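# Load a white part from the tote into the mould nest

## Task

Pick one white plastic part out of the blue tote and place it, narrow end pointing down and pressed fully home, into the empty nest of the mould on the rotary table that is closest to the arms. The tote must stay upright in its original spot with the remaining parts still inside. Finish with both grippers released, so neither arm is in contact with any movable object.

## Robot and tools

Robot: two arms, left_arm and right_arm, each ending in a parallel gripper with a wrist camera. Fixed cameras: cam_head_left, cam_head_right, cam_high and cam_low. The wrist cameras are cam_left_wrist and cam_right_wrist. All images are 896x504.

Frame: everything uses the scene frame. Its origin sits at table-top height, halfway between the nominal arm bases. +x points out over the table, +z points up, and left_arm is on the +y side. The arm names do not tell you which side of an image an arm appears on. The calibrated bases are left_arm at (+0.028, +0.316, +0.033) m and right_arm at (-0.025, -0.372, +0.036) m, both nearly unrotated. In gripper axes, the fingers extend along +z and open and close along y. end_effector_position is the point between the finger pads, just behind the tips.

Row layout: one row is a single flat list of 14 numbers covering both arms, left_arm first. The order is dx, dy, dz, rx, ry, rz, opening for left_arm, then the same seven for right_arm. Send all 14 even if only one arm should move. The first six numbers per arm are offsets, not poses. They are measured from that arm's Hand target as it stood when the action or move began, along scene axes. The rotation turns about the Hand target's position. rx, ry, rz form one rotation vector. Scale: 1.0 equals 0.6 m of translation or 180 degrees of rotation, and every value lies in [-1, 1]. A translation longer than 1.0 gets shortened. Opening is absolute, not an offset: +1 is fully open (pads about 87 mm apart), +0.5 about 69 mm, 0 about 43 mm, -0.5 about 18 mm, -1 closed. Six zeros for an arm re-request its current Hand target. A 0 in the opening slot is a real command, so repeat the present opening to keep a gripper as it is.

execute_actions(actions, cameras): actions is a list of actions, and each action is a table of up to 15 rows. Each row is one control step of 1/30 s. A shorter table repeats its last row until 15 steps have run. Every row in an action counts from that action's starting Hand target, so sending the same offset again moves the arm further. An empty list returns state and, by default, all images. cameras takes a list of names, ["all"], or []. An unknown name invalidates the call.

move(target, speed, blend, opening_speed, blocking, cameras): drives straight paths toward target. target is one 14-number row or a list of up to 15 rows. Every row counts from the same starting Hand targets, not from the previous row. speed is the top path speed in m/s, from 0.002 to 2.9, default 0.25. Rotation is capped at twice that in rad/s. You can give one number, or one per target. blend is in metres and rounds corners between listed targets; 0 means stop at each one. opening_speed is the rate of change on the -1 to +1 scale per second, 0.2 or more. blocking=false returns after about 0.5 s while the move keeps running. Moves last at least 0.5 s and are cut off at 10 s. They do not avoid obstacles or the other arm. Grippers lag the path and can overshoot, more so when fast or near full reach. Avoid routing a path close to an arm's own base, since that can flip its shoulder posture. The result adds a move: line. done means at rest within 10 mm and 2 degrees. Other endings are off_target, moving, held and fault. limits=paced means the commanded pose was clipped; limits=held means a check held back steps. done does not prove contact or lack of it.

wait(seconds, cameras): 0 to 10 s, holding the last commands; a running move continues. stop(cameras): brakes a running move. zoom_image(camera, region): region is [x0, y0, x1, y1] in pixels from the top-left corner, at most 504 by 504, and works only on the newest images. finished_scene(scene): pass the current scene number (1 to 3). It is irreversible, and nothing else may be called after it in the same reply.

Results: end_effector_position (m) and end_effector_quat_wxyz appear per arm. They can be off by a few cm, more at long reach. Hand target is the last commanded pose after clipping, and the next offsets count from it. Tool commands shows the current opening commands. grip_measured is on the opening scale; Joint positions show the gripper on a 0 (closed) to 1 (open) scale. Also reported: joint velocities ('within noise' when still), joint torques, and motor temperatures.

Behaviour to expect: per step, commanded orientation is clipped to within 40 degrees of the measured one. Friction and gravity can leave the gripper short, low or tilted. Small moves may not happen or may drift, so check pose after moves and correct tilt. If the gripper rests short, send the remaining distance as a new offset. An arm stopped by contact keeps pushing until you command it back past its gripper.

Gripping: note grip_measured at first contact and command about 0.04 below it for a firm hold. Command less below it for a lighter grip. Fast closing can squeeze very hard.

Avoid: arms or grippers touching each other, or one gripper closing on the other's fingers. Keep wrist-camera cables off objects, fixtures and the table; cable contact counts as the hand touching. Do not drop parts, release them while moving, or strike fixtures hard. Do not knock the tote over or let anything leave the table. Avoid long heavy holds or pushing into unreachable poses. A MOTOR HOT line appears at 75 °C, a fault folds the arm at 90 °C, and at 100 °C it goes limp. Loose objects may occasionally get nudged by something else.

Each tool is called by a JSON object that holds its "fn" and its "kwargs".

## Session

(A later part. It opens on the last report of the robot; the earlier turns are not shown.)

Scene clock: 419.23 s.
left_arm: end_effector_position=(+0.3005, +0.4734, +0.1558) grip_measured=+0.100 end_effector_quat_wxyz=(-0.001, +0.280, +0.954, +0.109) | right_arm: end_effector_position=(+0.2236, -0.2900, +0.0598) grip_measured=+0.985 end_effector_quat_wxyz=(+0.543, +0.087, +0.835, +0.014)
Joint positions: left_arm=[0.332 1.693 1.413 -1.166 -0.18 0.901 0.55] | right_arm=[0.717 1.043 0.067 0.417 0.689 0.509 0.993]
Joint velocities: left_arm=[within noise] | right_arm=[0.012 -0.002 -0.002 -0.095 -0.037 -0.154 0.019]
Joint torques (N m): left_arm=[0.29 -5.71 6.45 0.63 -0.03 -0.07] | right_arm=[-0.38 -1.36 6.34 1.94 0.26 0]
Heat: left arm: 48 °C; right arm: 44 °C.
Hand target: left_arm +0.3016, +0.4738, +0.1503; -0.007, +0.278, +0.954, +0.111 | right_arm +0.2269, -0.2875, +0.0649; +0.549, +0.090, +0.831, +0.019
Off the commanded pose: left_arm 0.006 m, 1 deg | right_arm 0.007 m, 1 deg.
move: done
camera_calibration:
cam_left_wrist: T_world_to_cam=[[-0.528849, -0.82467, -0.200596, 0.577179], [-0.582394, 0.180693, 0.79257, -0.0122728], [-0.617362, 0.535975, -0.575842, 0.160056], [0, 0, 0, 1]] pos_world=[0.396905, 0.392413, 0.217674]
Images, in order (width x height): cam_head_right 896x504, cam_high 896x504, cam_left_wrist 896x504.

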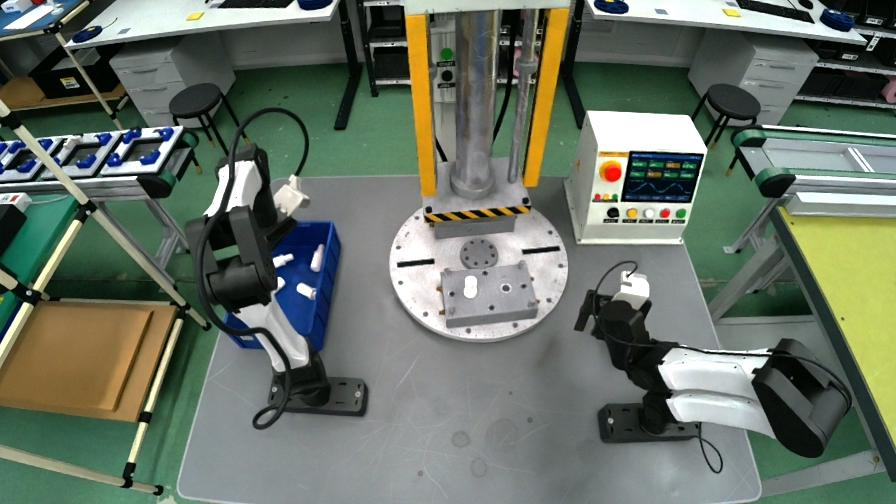

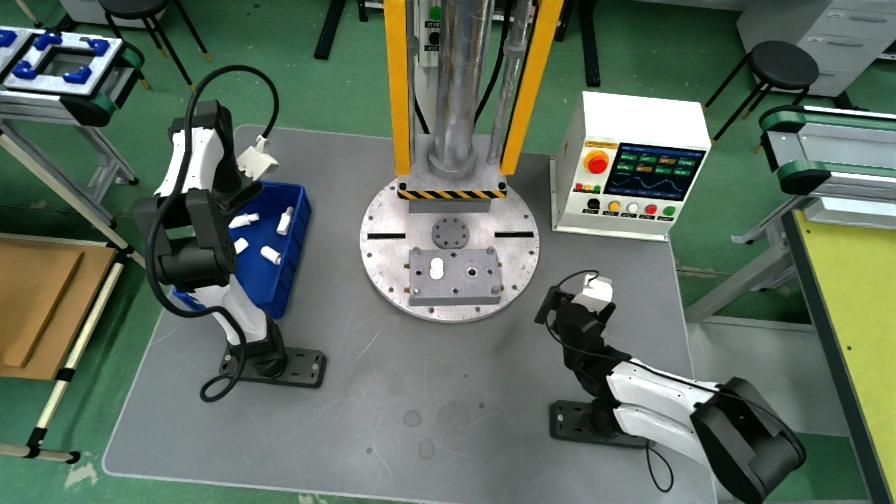

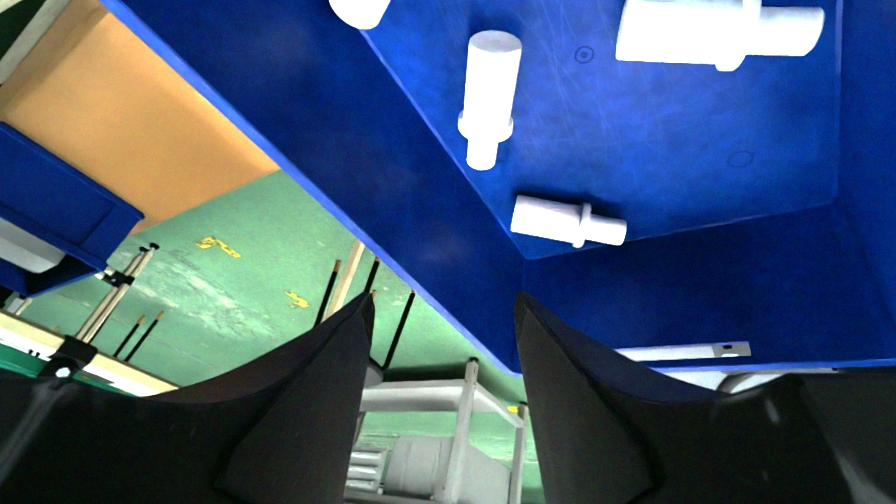

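{"fn": "move", "kwargs": {"target": [-0.001,0.0032,-0.155,0,0,0,0.1,0,0,0,0,0,0,1], "speed": 0.12, "cameras": ["cam_left_wrist","cam_high","cam_low","cam_head_right"]}}

Scene clock: 449.87 s.
left_arm: end_effector_position=(+0.3021, +0.4742, +0.0633) grip_measured=+0.100 end_effector_quat_wxyz=(-0.001, +0.280, +0.954, +0.110) | right_arm: end_effector_position=(+0.2236, -0.2900, +0.0598) grip_measured=+0.985 end_effector_quat_wxyz=(+0.543, +0.087, +0.835, +0.014)
Joint positions: left_arm=[0.332 1.776 1.132 -0.801 -0.181 0.901 0.55] | right_arm=[0.717 1.043 0.067 0.417 0.689 0.509 0.993]
Joint torques (N m): left_arm=[0.79 -5.83 6.01 0.64 -0.04 -0.01] | right_arm=[-0.35 -1.47 6.28 1.95 0.29 0]
Heat: left arm: 45 °C; right arm: 44 °C.
Hand target: left_arm +0.3010, +0.4757, +0.0573; -0.007, +0.279, +0.954, +0.111 | right_arm +0.2269, -0.2875, +0.0649; +0.549, +0.090, +0.831, +0.019
Off the commanded pose: left_arm 0.006 m, 1 deg | right_arm 0.007 m, 1 deg.
move: done
camera_calibration:
cam_left_wrist: T_world_to_cam=[[-0.528631, -0.824439, -0.202112, 0.560046], [-0.582689, 0.179296, 0.79267, 0.0625753], [-0.617271, 0.536798, -0.575173, 0.106901], [0, 0, 0, 1]] pos_world=[0.398506, 0.39312, 0.125077]
Images, in order (width x height): cam_head_right 896x504, cam_high 896x504, cam_low 896x504, cam_left_wrist 896x504.

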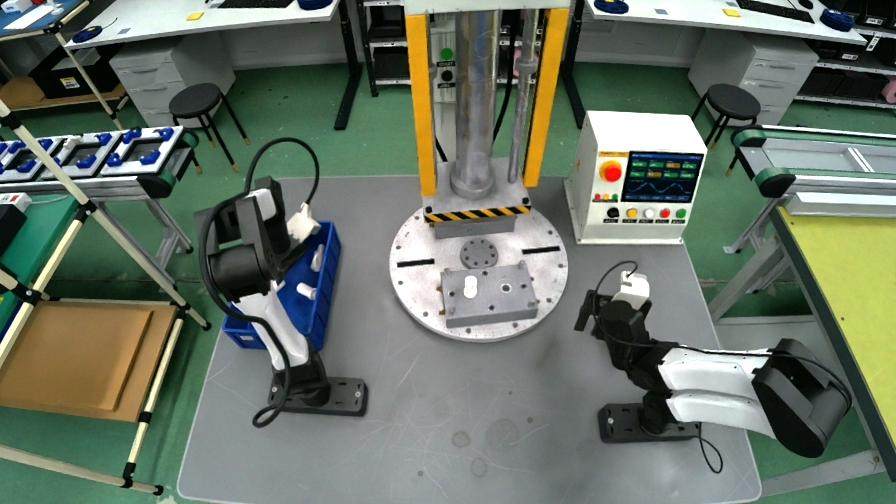

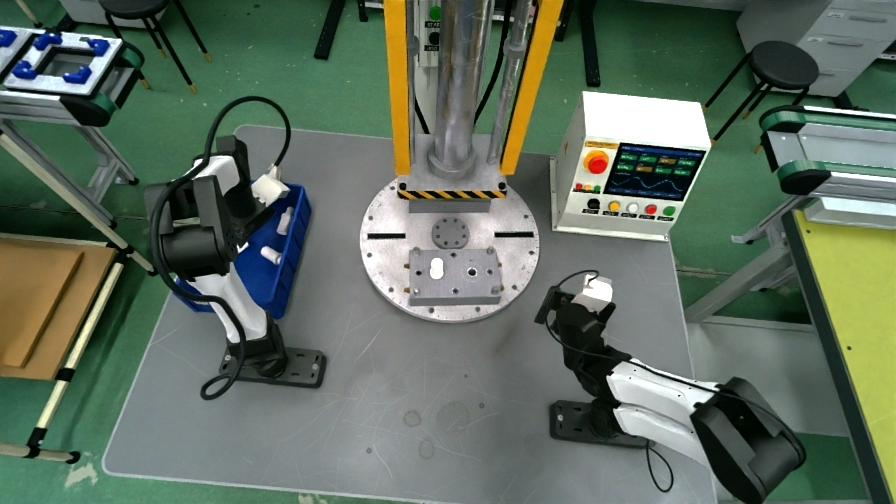

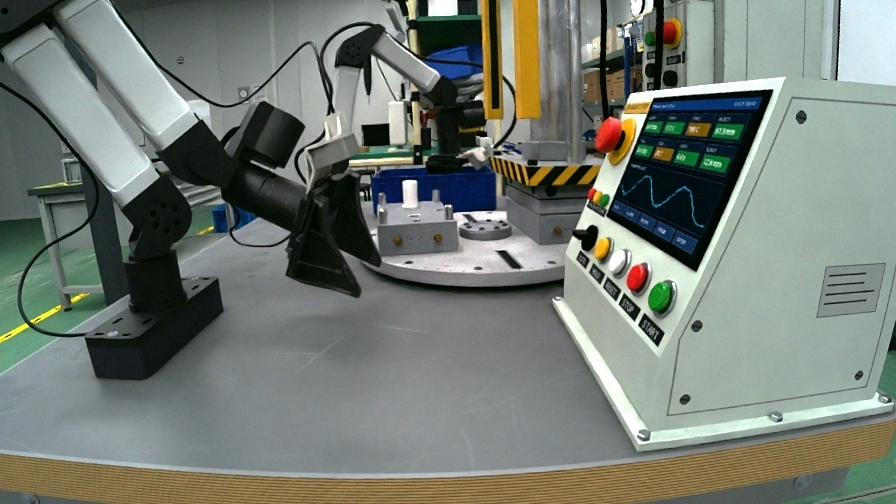

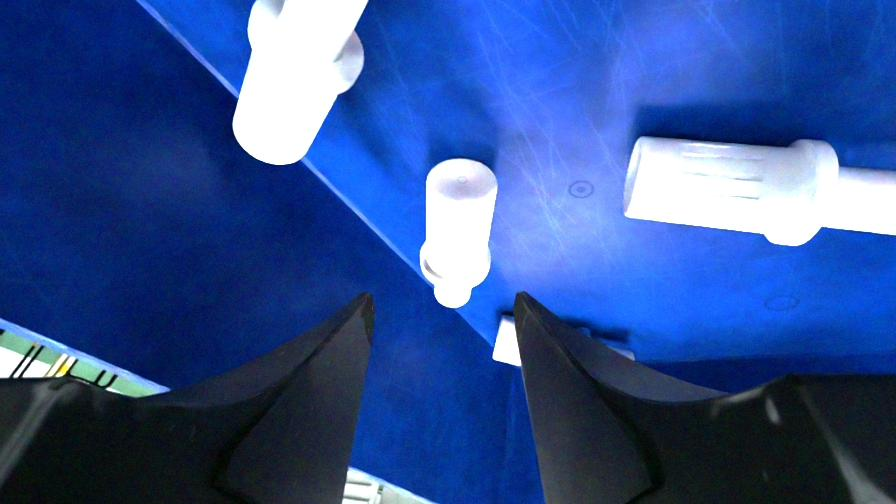

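{"fn": "move", "kwargs": {"target": [-0.004,0.003,-0.067,0,0,0,0.1,0,0,0,0,0,0,1], "speed": 0.06, "cameras": ["cam_left_wrist","cam_high"]}}

Scene clock: 470.77 s.
left_arm: end_effector_position=(+0.3012, +0.4739, +0.0239) grip_measured=+0.100 end_effector_quat_wxyz=(-0.001, +0.280, +0.954, +0.110) | right_arm: end_effector_position=(+0.2236, -0.2900, +0.0598) grip_measured=+0.985 end_effector_quat_wxyz=(+0.543, +0.087, +0.835, +0.014)
Joint positions: left_arm=[0.332 1.844 1.042 -0.643 -0.181 0.901 0.55] | right_arm=[0.717 1.043 0.067 0.417 0.689 0.509 0.993]
Joint torques (N m): left_arm=[1.42 -5.86 5.45 0.73 -0.03 0.07] | right_arm=[-0.24 -1.43 6.32 1.9 0.28 -0.01]
Heat: left arm: 44 °C; right arm: 44 °C.
Hand target: left_arm +0.2987, +0.4776, +0.0171; -0.007, +0.279, +0.954, +0.111 | right_arm +0.2269, -0.2875, +0.0649; +0.549, +0.090, +0.831, +0.019
Off the commanded pose: left_arm 0.008 m, 1 deg | right_arm 0.007 m, 1 deg.
move: done
camera_calibration:
cam_left_wrist: T_world_to_cam=[[-0.528572, -0.824399, -0.202433, 0.551348], [-0.58295, 0.179162, 0.792509, 0.0935073], [-0.617075, 0.536906, -0.575283, 0.0837344], [0, 0, 0, 1]] pos_world=[0.397608, 0.39282, 0.0856767]
Images, in order (width x height): cam_high 896x504, cam_left_wrist 896x504.

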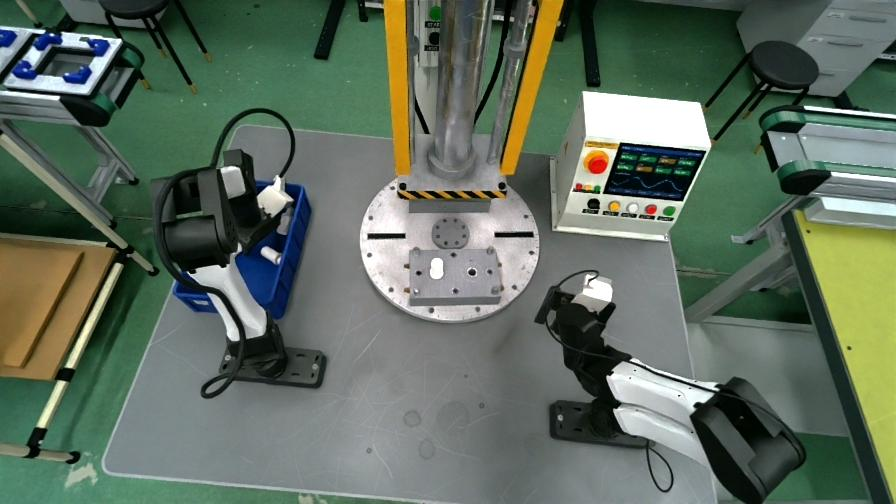

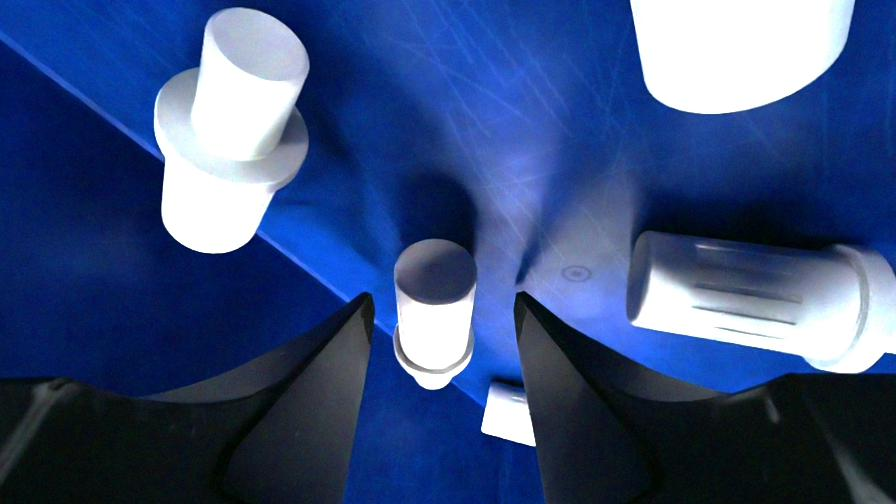

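{"fn": "move", "kwargs": {"target": [-0.0023,0.0085,-0.005,0,0,0,0.1,0,0,0,0,0,0,1], "speed": 0.05, "cameras": ["cam_left_wrist"]}}

Scene clock: 480.40 s.
left_arm: end_effector_position=(+0.3025, +0.4806, +0.0241) grip_measured=+0.100 end_effector_quat_wxyz=(+0.005, +0.275, +0.954, +0.115) | right_arm: end_effector_position=(+0.2236, -0.2900, +0.0598) grip_measured=+0.985 end_effector_quat_wxyz=(+0.543, +0.087, +0.835, +0.014)
Joint positions: left_arm=[0.35 1.844 1.042 -0.626 -0.181 0.912 0.55] | right_arm=[0.717 1.043 0.067 0.417 0.689 0.509 0.993]
Joint torques (N m): left_arm=[1.29 -5.37 5.03 0.73 -0.01 0.13] | right_arm=[-0.36 -1.39 6.24 1.94 0.27 0]
Heat: left arm: 44 °C; right arm: 44 °C.
Hand target: left_arm +0.2973, +0.4826, +0.0141; -0.007, +0.278, +0.954, +0.111 | right_arm +0.2269, -0.2875, +0.0649; +0.549, +0.090, +0.831, +0.019
Off the commanded pose: left_arm 0.011 m, 1 deg | right_arm 0.007 m, 1 deg.
move: off_target (left_arm)
camera_calibration:
cam_left_wrist: T_world_to_cam=[[-0.519398, -0.826984, -0.215226, 0.55646], [-0.595499, 0.169649, 0.785239, 0.101426], [-0.612868, 0.536019, -0.580584, 0.0803174], [0, 0, 0, 1]] pos_world=[0.398647, 0.399926, 0.0867519]
Images, in order (width x height): cam_left_wrist 896x504.

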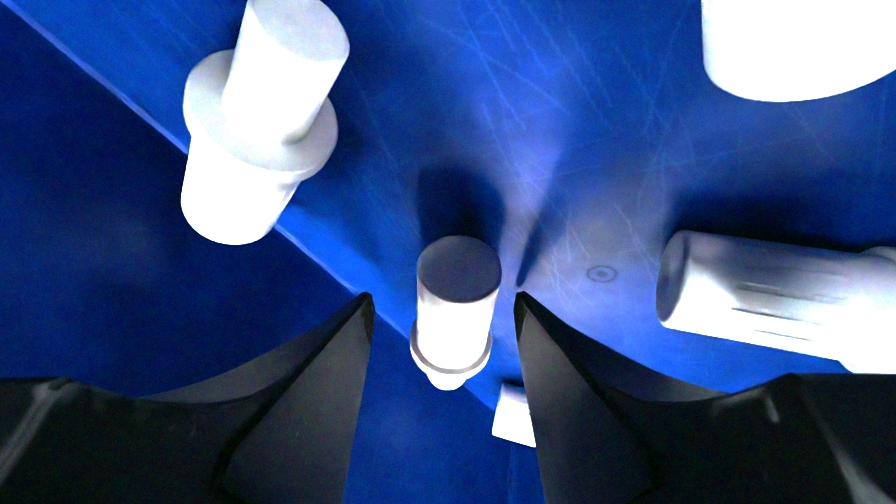

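{"fn": "move", "kwargs": {"target": [0,0,0,0,0,0,-0.45,0,0,0,0,0,0,1], "speed": 0.05, "opening_speed": 0.35, "cameras": ["cam_left_wrist"]}}

Scene clock: 488.70 s.
left_arm: end_effector_position=(+0.3027, +0.4807, +0.0241) grip_measured=-0.341 end_effector_quat_wxyz=(+0.005, +0.276, +0.954, +0.115) | right_arm: end_effector_position=(+0.2236, -0.2900, +0.0598) grip_measured=+0.985 end_effector_quat_wxyz=(+0.543, +0.087, +0.835, +0.014)
Joint positions: left_arm=[0.35 1.844 1.042 -0.625 -0.181 0.913 0.33] | right_arm=[0.717 1.043 0.067 0.417 0.689 0.509 0.993]
Joint torques (N m): left_arm=[1.29 -5.37 5.03 0.72 -0.01 0.1] | right_arm=[-0.29 -1.46 6.35 1.9 0.29 0]
Heat: left arm: 44 °C; right arm: 44 °C.
Hand target: left_arm +0.2973, +0.4826, +0.0141; -0.007, +0.278, +0.954, +0.111 | right_arm +0.2269, -0.2875, +0.0649; +0.549, +0.090, +0.831, +0.019
Off the commanded pose: left_arm 0.012 m, 1 deg | right_arm 0.007 m, 1 deg.
move: off_target (left_arm)
camera_calibration:
cam_left_wrist: T_world_to_cam=[[-0.519869, -0.826555, -0.215739, 0.556577], [-0.595814, 0.169862, 0.784954, 0.101554], [-0.612162, 0.536614, -0.580779, 0.0798764], [0, 0, 0, 1]] pos_world=[0.398752, 0.399929, 0.086751]
Images, in order (width x height): cam_left_wrist 896x504.

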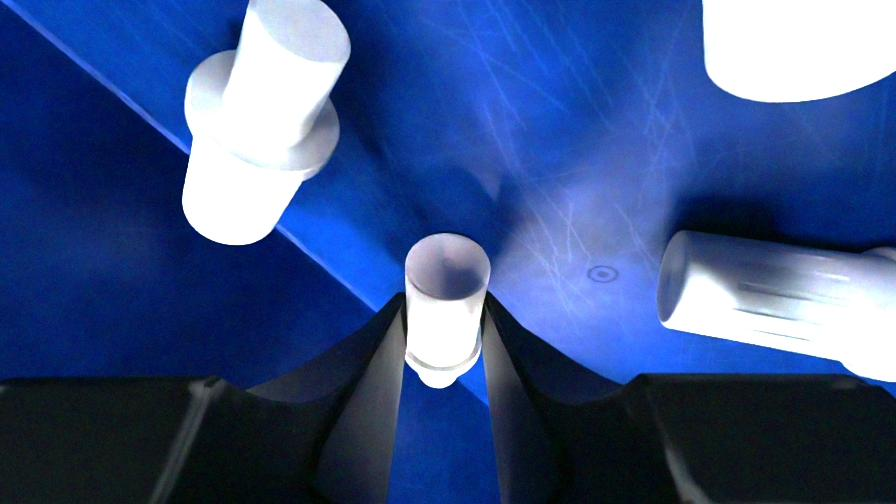

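{"fn": "move", "kwargs": {"target": [[0.003,-0.003,0.07,0,0,0,-0.45,0,0,0,0,0,0,1],[0.005,-0.005,0.21,0,0,0,-0.45,0,0,0,0,0,0,1]], "speed": [0.06,0.15], "blend": 0.02, "cameras": ["cam_left_wrist","cam_high","cam_low"]}}

Scene clock: 517.33 s.
left_arm: end_effector_position=(+0.2963, +0.4785, +0.1263) grip_measured=-0.341 end_effector_quat_wxyz=(-0.020, +0.279, +0.955, +0.097) | right_arm: end_effector_position=(+0.2236, -0.2900, +0.0598) grip_measured=+0.985 end_effector_quat_wxyz=(+0.543, +0.087, +0.835, +0.014)
Joint positions: left_arm=[0.35 1.737 1.344 -1.096 -0.181 0.913 0.33] | right_arm=[0.717 1.043 0.067 0.417 0.689 0.509 0.993]
Joint torques (N m): left_arm=[0.32 -8.92 9.35 0.33 -0.02 -0.01] | right_arm=[-0.23 -1.39 6.34 1.91 0.28 -0.02]
Heat: left arm: 43 °C; right arm: 44 °C.
Hand target: left_arm +0.3003, +0.4796, +0.1401; -0.007, +0.278, +0.954, +0.111 | right_arm +0.2269, -0.2875, +0.0649; +0.549, +0.090, +0.831, +0.019
Off the commanded pose: left_arm 0.014 m, 2 deg | right_arm 0.007 m, 1 deg.
move: off_target (left_arm)
camera_calibration:
cam_left_wrist: T_world_to_cam=[[-0.531077, -0.830487, -0.168073, 0.57261], [-0.549131, 0.186276, 0.814712, -0.00766487], [-0.6453, 0.524969, -0.554973, 0.148638], [0, 0, 0, 1]] pos_world=[0.395807, 0.398943, 0.184975]
Images, in order (width x height): cam_high 896x504, cam_low 896x504, cam_left_wrist 896x504.

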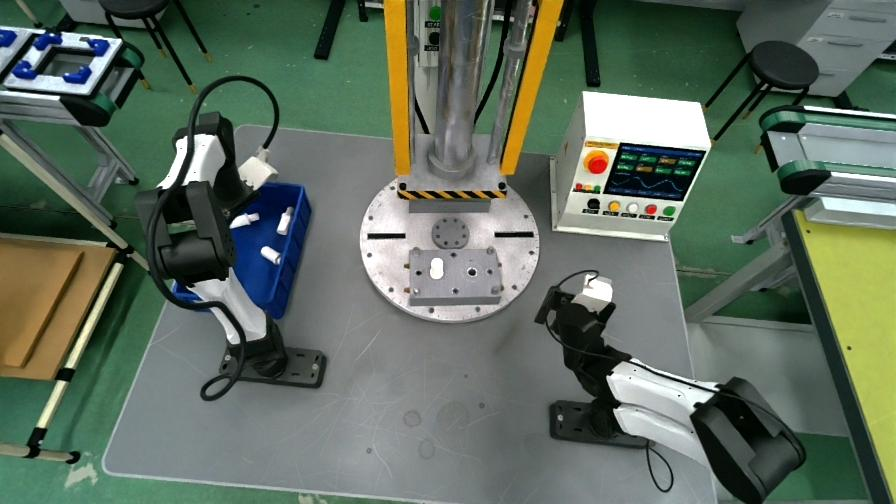

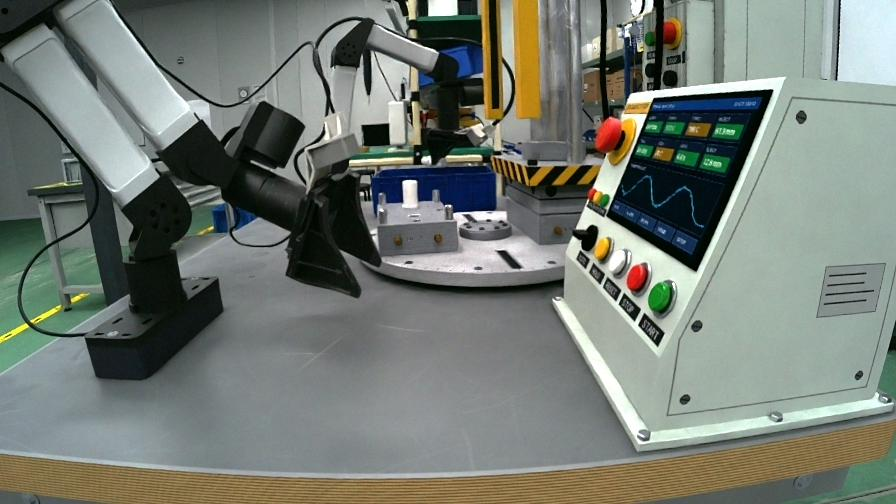

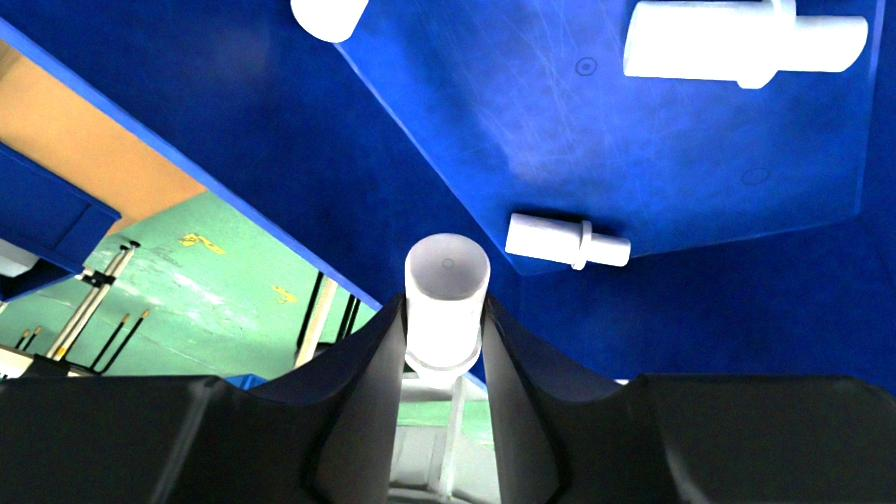

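{"fn": "move", "kwargs": {"target": [[0.133,-0.367,0.217,-0.1491,-0.1355,0.0228,-0.45,0,0,0,0,0,0,1],[0.067,-0.7,0.183,-0.232,-0.2769,-0.013,-0.45,0,0,0,0,0,0,1],[-0.064,-0.95,0.1,-0.3159,-0.4186,-0.0423,-0.45,0,0,0,0,0,0,1]], "speed": 0.25, "blend": 0.05, "cameras": ["all"]}}

Scene clock: 531.43 s.
left_arm: end_effector_position=(+0.2622, -0.0915, +0.2079) grip_measured=-0.341 end_effector_quat_wxyz=(+0.683, +0.181, +0.682, -0.189) | right_arm: end_effector_position=(+0.2236, -0.2900, +0.0598) grip_measured=+0.985 end_effector_quat_wxyz=(+0.543, +0.087, +0.835, +0.014)
Joint positions: left_arm=[-1.303 1.72 0.799 0.926 -0.785 -0.006 0.33] | right_arm=[0.717 1.043 0.067 0.417 0.689 0.509 0.993]
Joint torques (N m): left_arm=[0.43 -5.44 5.96 1.89 0.02 0.06] | right_arm=[-0.27 -1.43 6.27 1.94 0.25 0]
Heat: left arm: 44 °C; right arm: 44 °C.
Hand target: left_arm +0.2618, -0.0904, +0.2001; +0.683, +0.183, +0.683, -0.183 | right_arm +0.2269, -0.2875, +0.0649; +0.549, +0.090, +0.831, +0.019
Off the commanded pose: left_arm 0.008 m, 1 deg | right_arm 0.007 m, 1 deg.
move: done
camera_calibration:
cam_left_wrist: T_world_to_cam=[[-0.511797, -0.858946, 0.0165944, 0.0488255], [-0.665619, 0.384244, -0.639771, 0.364525], [0.543153, -0.338479, -0.768386, 0.124945], [0, 0, 0, 1]] pos_world=[0.199759, -0.0558368, 0.328409]

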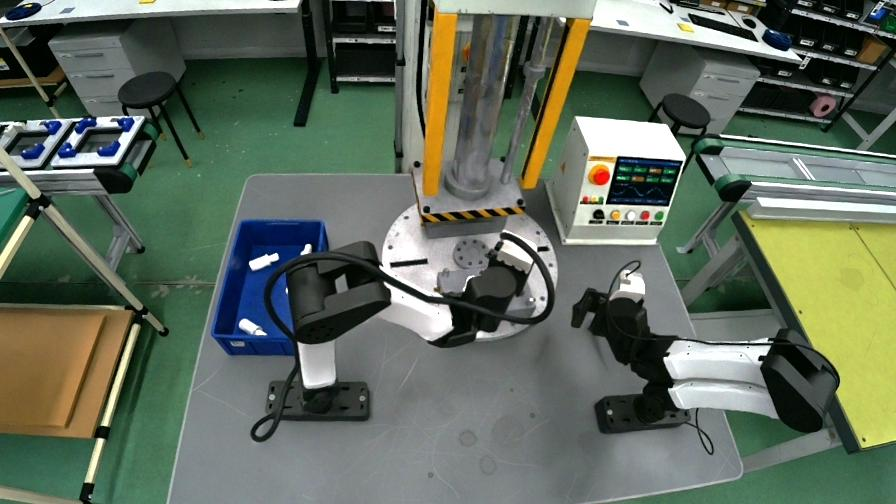

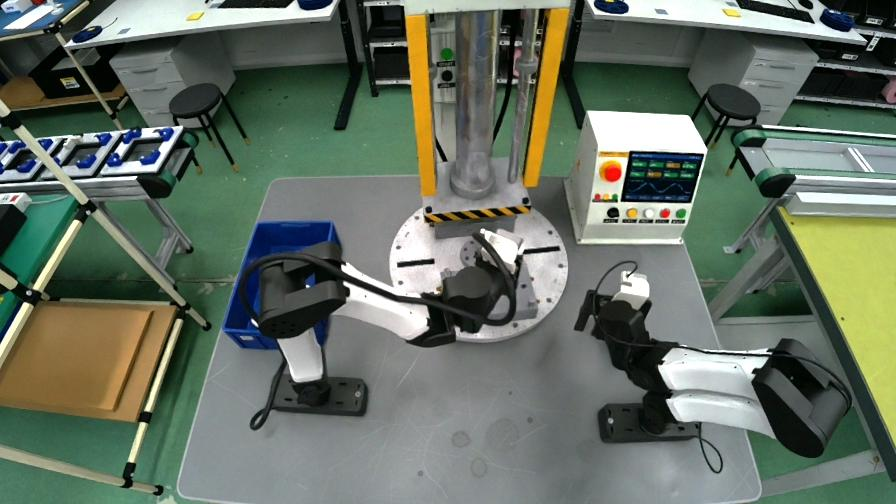

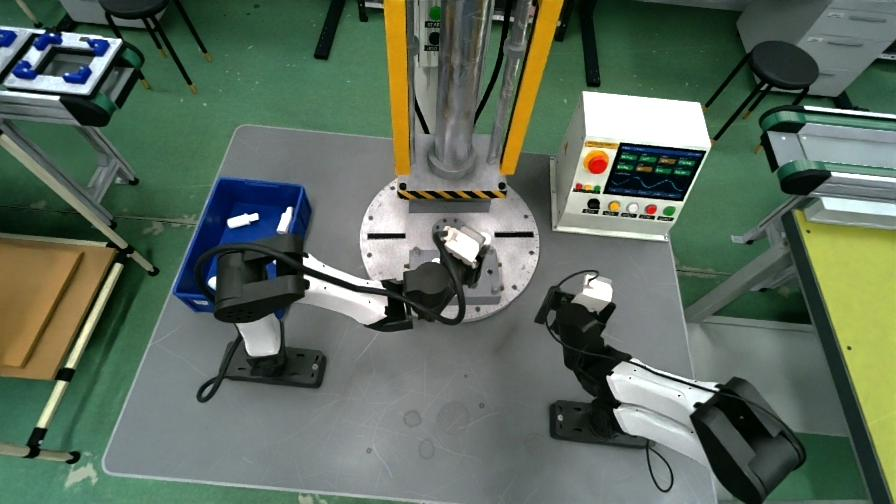

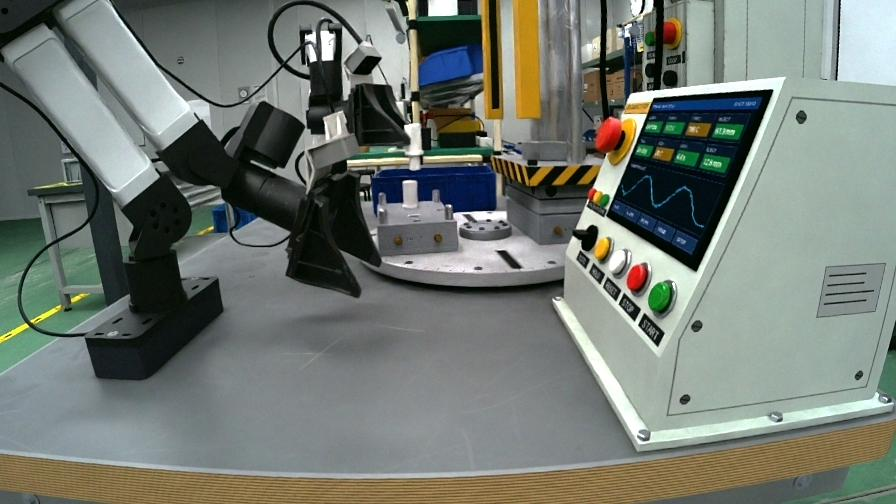

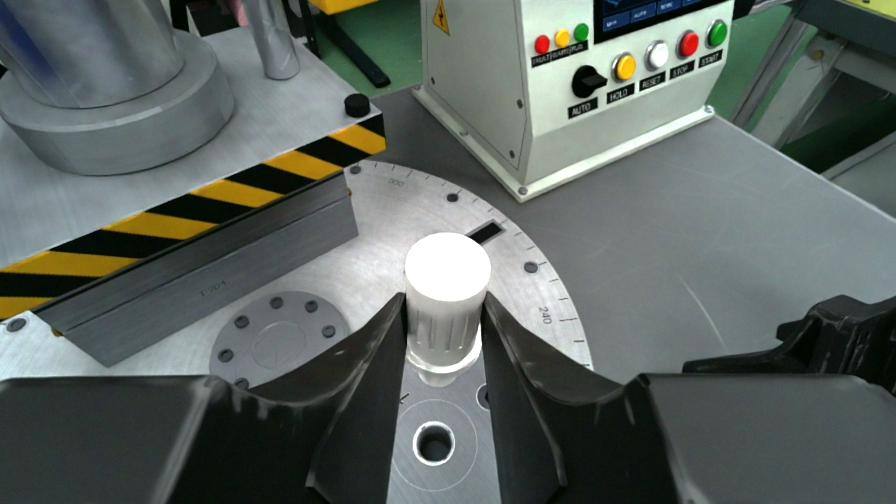

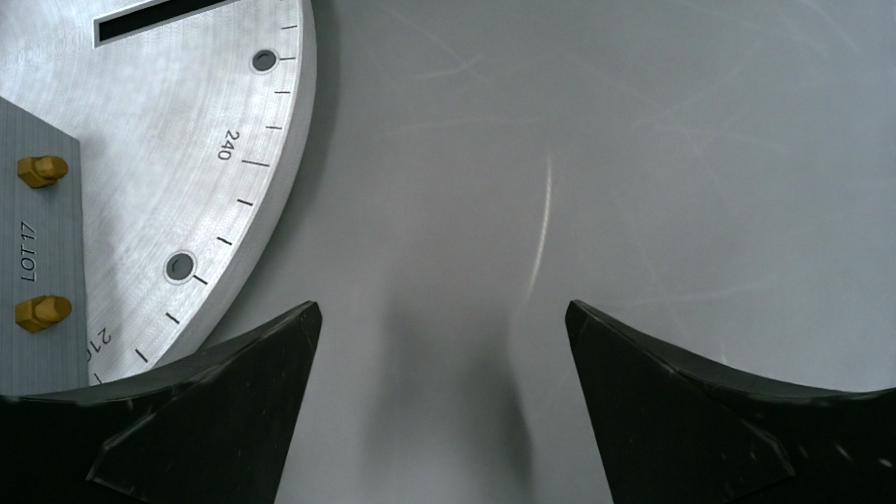

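{"fn": "zoom_image", "kwargs": {"camera": "cam_left_wrist", "region": [370, 220, 530, 504]}}

{"fn": "zoom_image", "kwargs": {"camera": "cam_low", "region": [340, 60, 500, 260]}}

Scaled by 1.775 from the camera's 896x504 image, which has a finer 1280x720 frame.

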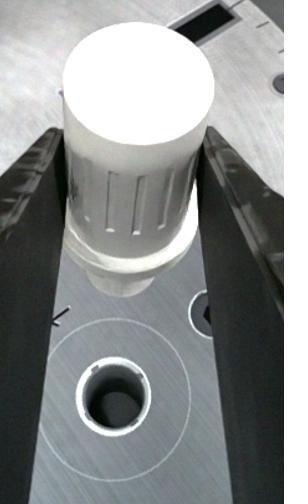

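Scaled by 2.520 from the camera's 896x504 image, which has a finer 1280x720 frame.

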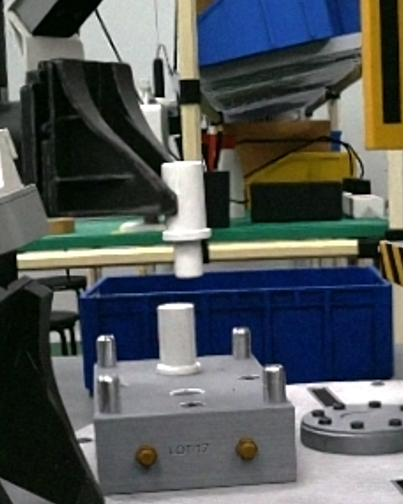

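{"fn": "zoom_image", "kwargs": {"camera": "cam_left_wrist", "region": [400, 225, 500, 395]}}

{"fn": "zoom_image", "kwargs": {"camera": "cam_left_wrist", "region": [385, 390, 485, 500]}}

{"fn": "zoom_image", "kwargs": {"camera": "cam_low", "region": [390, 110, 450, 230]}}

Scaled by 2.965 from the camera's 896x504 image, which has a finer 1280x720 frame.

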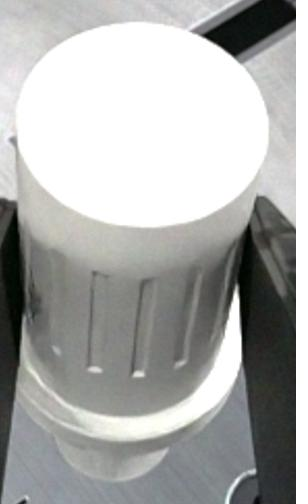

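Scaled by 4.582 from the camera's 896x504 image, which has a finer 1280x720 frame.

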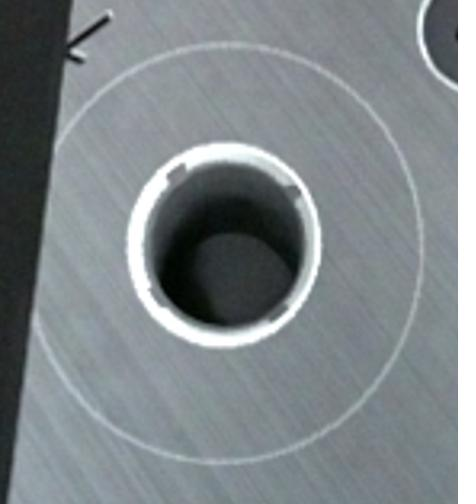

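Scaled by 4.200 from the camera's 896x504 image, which has a finer 1280x720 frame.

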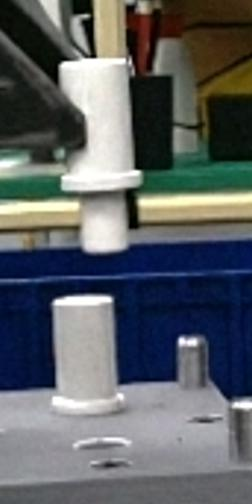

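{"fn": "move", "kwargs": {"target": [-0.0063,0.0132,-0.075,-0.0091,0.0053,0,-0.45,0,0,0,0,0,0,1], "speed": 0.08, "cameras": ["cam_left_wrist","cam_low","cam_high"]}}

{"fn": "zoom_image", "kwargs": {"camera": "cam_left_wrist", "region": [385, 225, 505, 504]}}

{"fn": "zoom_image", "kwargs": {"camera": "cam_low", "region": [380, 110, 460, 230]}}

Scene clock: 675.17 s.
left_arm: end_effector_position=(+0.2596, -0.0820, +0.1577) grip_measured=-0.341 end_effector_quat_wxyz=(+0.678, +0.182, +0.687, -0.186) | right_arm: end_effector_position=(+0.2236, -0.2900, +0.0598) grip_measured=+0.985 end_effector_quat_wxyz=(+0.543, +0.087, +0.835, +0.014)
Joint positions: left_arm=[-1.303 1.84 0.696 1.128 -0.788 -0.02 0.33] | right_arm=[0.717 1.043 0.067 0.417 0.689 0.509 0.993]
Joint torques (N m): left_arm=[0.28 -5.59 5.3 2.06 0 -0.12] | right_arm=[-0.34 -1.48 6.32 1.93 0.3 0.03]
Motor temperatures (°C): left_arm=[29 37 43 38 27 29 30] | right_arm=[30 36 44 40 27 28 31]
Heat: left arm: 43 °C; right arm: 44 °C.
Hand target: left_arm +0.2581, -0.0824, +0.1550; +0.680, +0.172, +0.686, -0.194 | right_arm +0.2269, -0.2875, +0.0649; +0.549, +0.090, +0.831, +0.019
Off the commanded pose: left_arm 0.003 m, 2 deg | right_arm 0.007 m, 1 deg.
move: done
camera_calibration:
cam_left_wrist: T_world_to_cam=[[-0.509588, -0.860276, 0.0156608, 0.0559293], [-0.674463, 0.388087, -0.628083, 0.327712], [0.534247, -0.330626, -0.777989, 0.0954845], [0, 0, 0, 1]] pos_world=[0.198518, -0.0474963, 0.27924]
Images, in order (width x height): cam_high 896x504, cam_low 896x504, cam_left_wrist 896x504.

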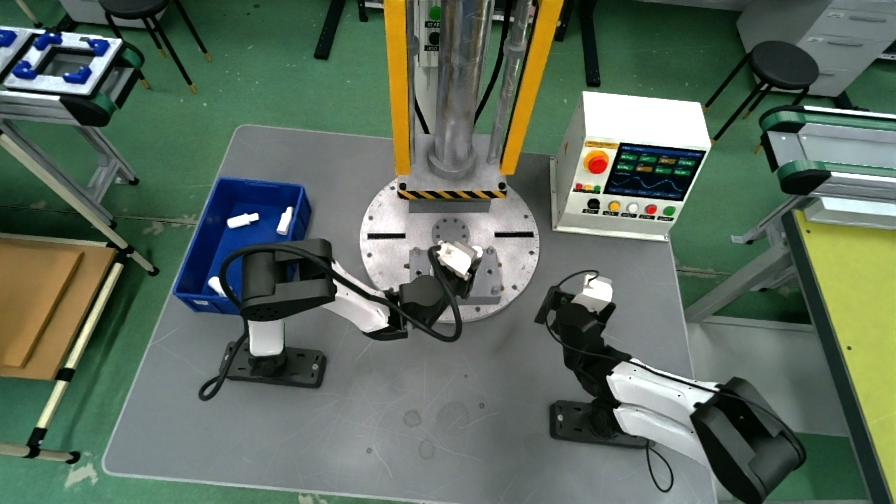

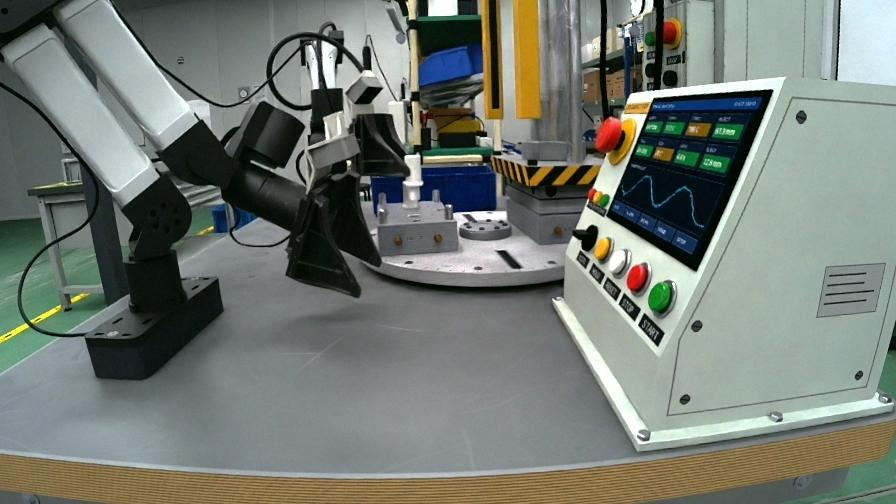

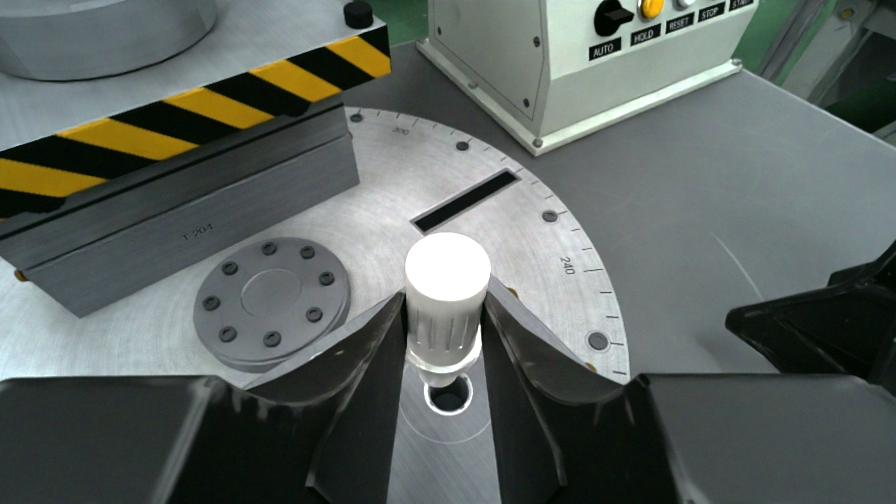

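Scaled by 1.806 from the camera's 896x504 image, which has a finer 1280x720 frame.

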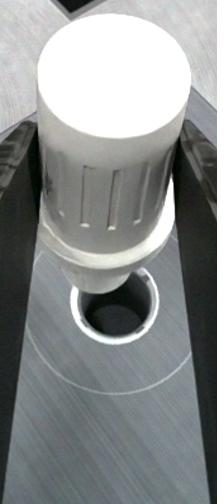

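Scaled by 4.200 from the camera's 896x504 image, which has a finer 1280x720 frame.

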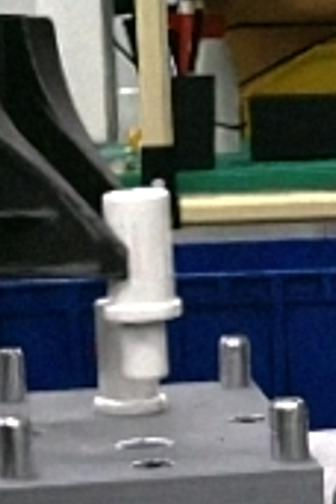

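{"fn": "move", "kwargs": {"target": [-0.001,-0.006,0,-0.0085,0.005,0,-0.45,0,0,0,0,0,0,1], "speed": 0.05, "cameras": ["cam_left_wrist","cam_low"]}}

{"fn": "zoom_image", "kwargs": {"camera": "cam_left_wrist", "region": [385, 225, 505, 504]}}

{"fn": "zoom_image", "kwargs": {"camera": "cam_low", "region": [380, 110, 460, 230]}}

Scene clock: 700.07 s.
left_arm: end_effector_position=(+0.2591, -0.0830, +0.1548) grip_measured=-0.341 end_effector_quat_wxyz=(+0.674, +0.174, +0.691, -0.194) | right_arm: end_effector_position=(+0.2236, -0.2900, +0.0598) grip_measured=+0.985 end_effector_quat_wxyz=(+0.543, +0.087, +0.835, +0.014)
Joint positions: left_arm=[-1.303 1.847 0.696 1.128 -0.789 -0.05 0.33] | right_arm=[0.717 1.043 0.067 0.417 0.689 0.509 0.993]
Joint torques (N m): left_arm=[0.14 -5.64 6.3 2.02 -0.01 -0.13] | right_arm=[-0.4 -1.47 6.37 1.93 0.26 0.02]
Heat: left arm: 43 °C; right arm: 44 °C.
Hand target: left_arm +0.2574, -0.0861, +0.1549; +0.677, +0.161, +0.688, -0.205 | right_arm +0.2269, -0.2875, +0.0649; +0.549, +0.090, +0.831, +0.019
Off the commanded pose: left_arm 0.003 m, 2 deg | right_arm 0.007 m, 1 deg.
move: done
camera_calibration:
cam_left_wrist: T_world_to_cam=[[-0.5078, -0.860524, 0.0404758, 0.0505329], [-0.685274, 0.375019, -0.624308, 0.327079], [0.522052, -0.34476, -0.780129, 0.0954665], [0, 0, 0, 1]] pos_world=[0.199961, -0.0462629, 0.276629]
Images, in order (width x height): cam_low 896x504, cam_left_wrist 896x504.

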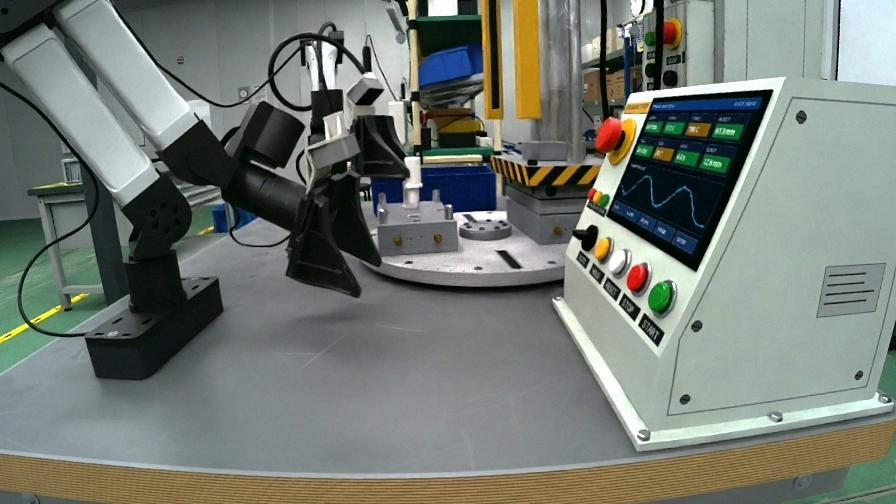

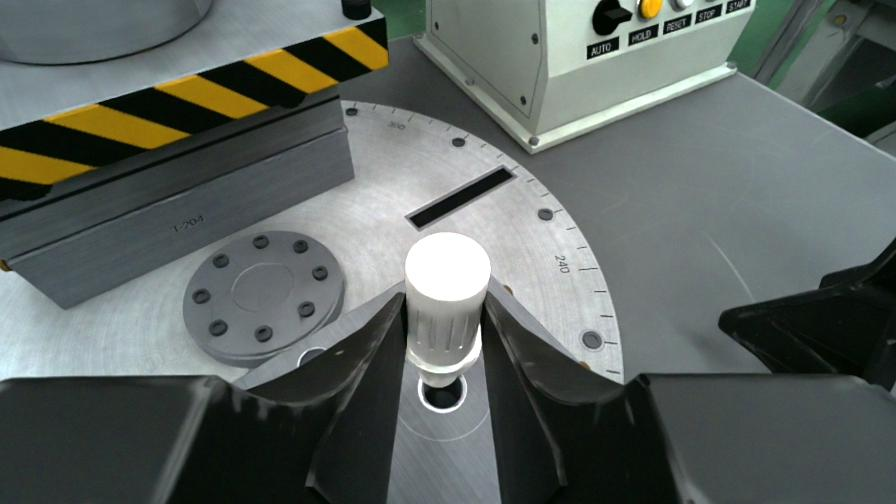

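Scaled by 1.806 from the camera's 896x504 image, which has a finer 1280x720 frame.

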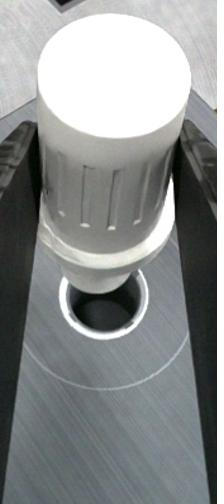

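Scaled by 4.200 from the camera's 896x504 image, which has a finer 1280x720 frame.

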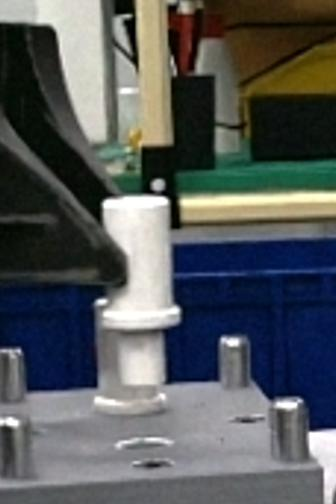

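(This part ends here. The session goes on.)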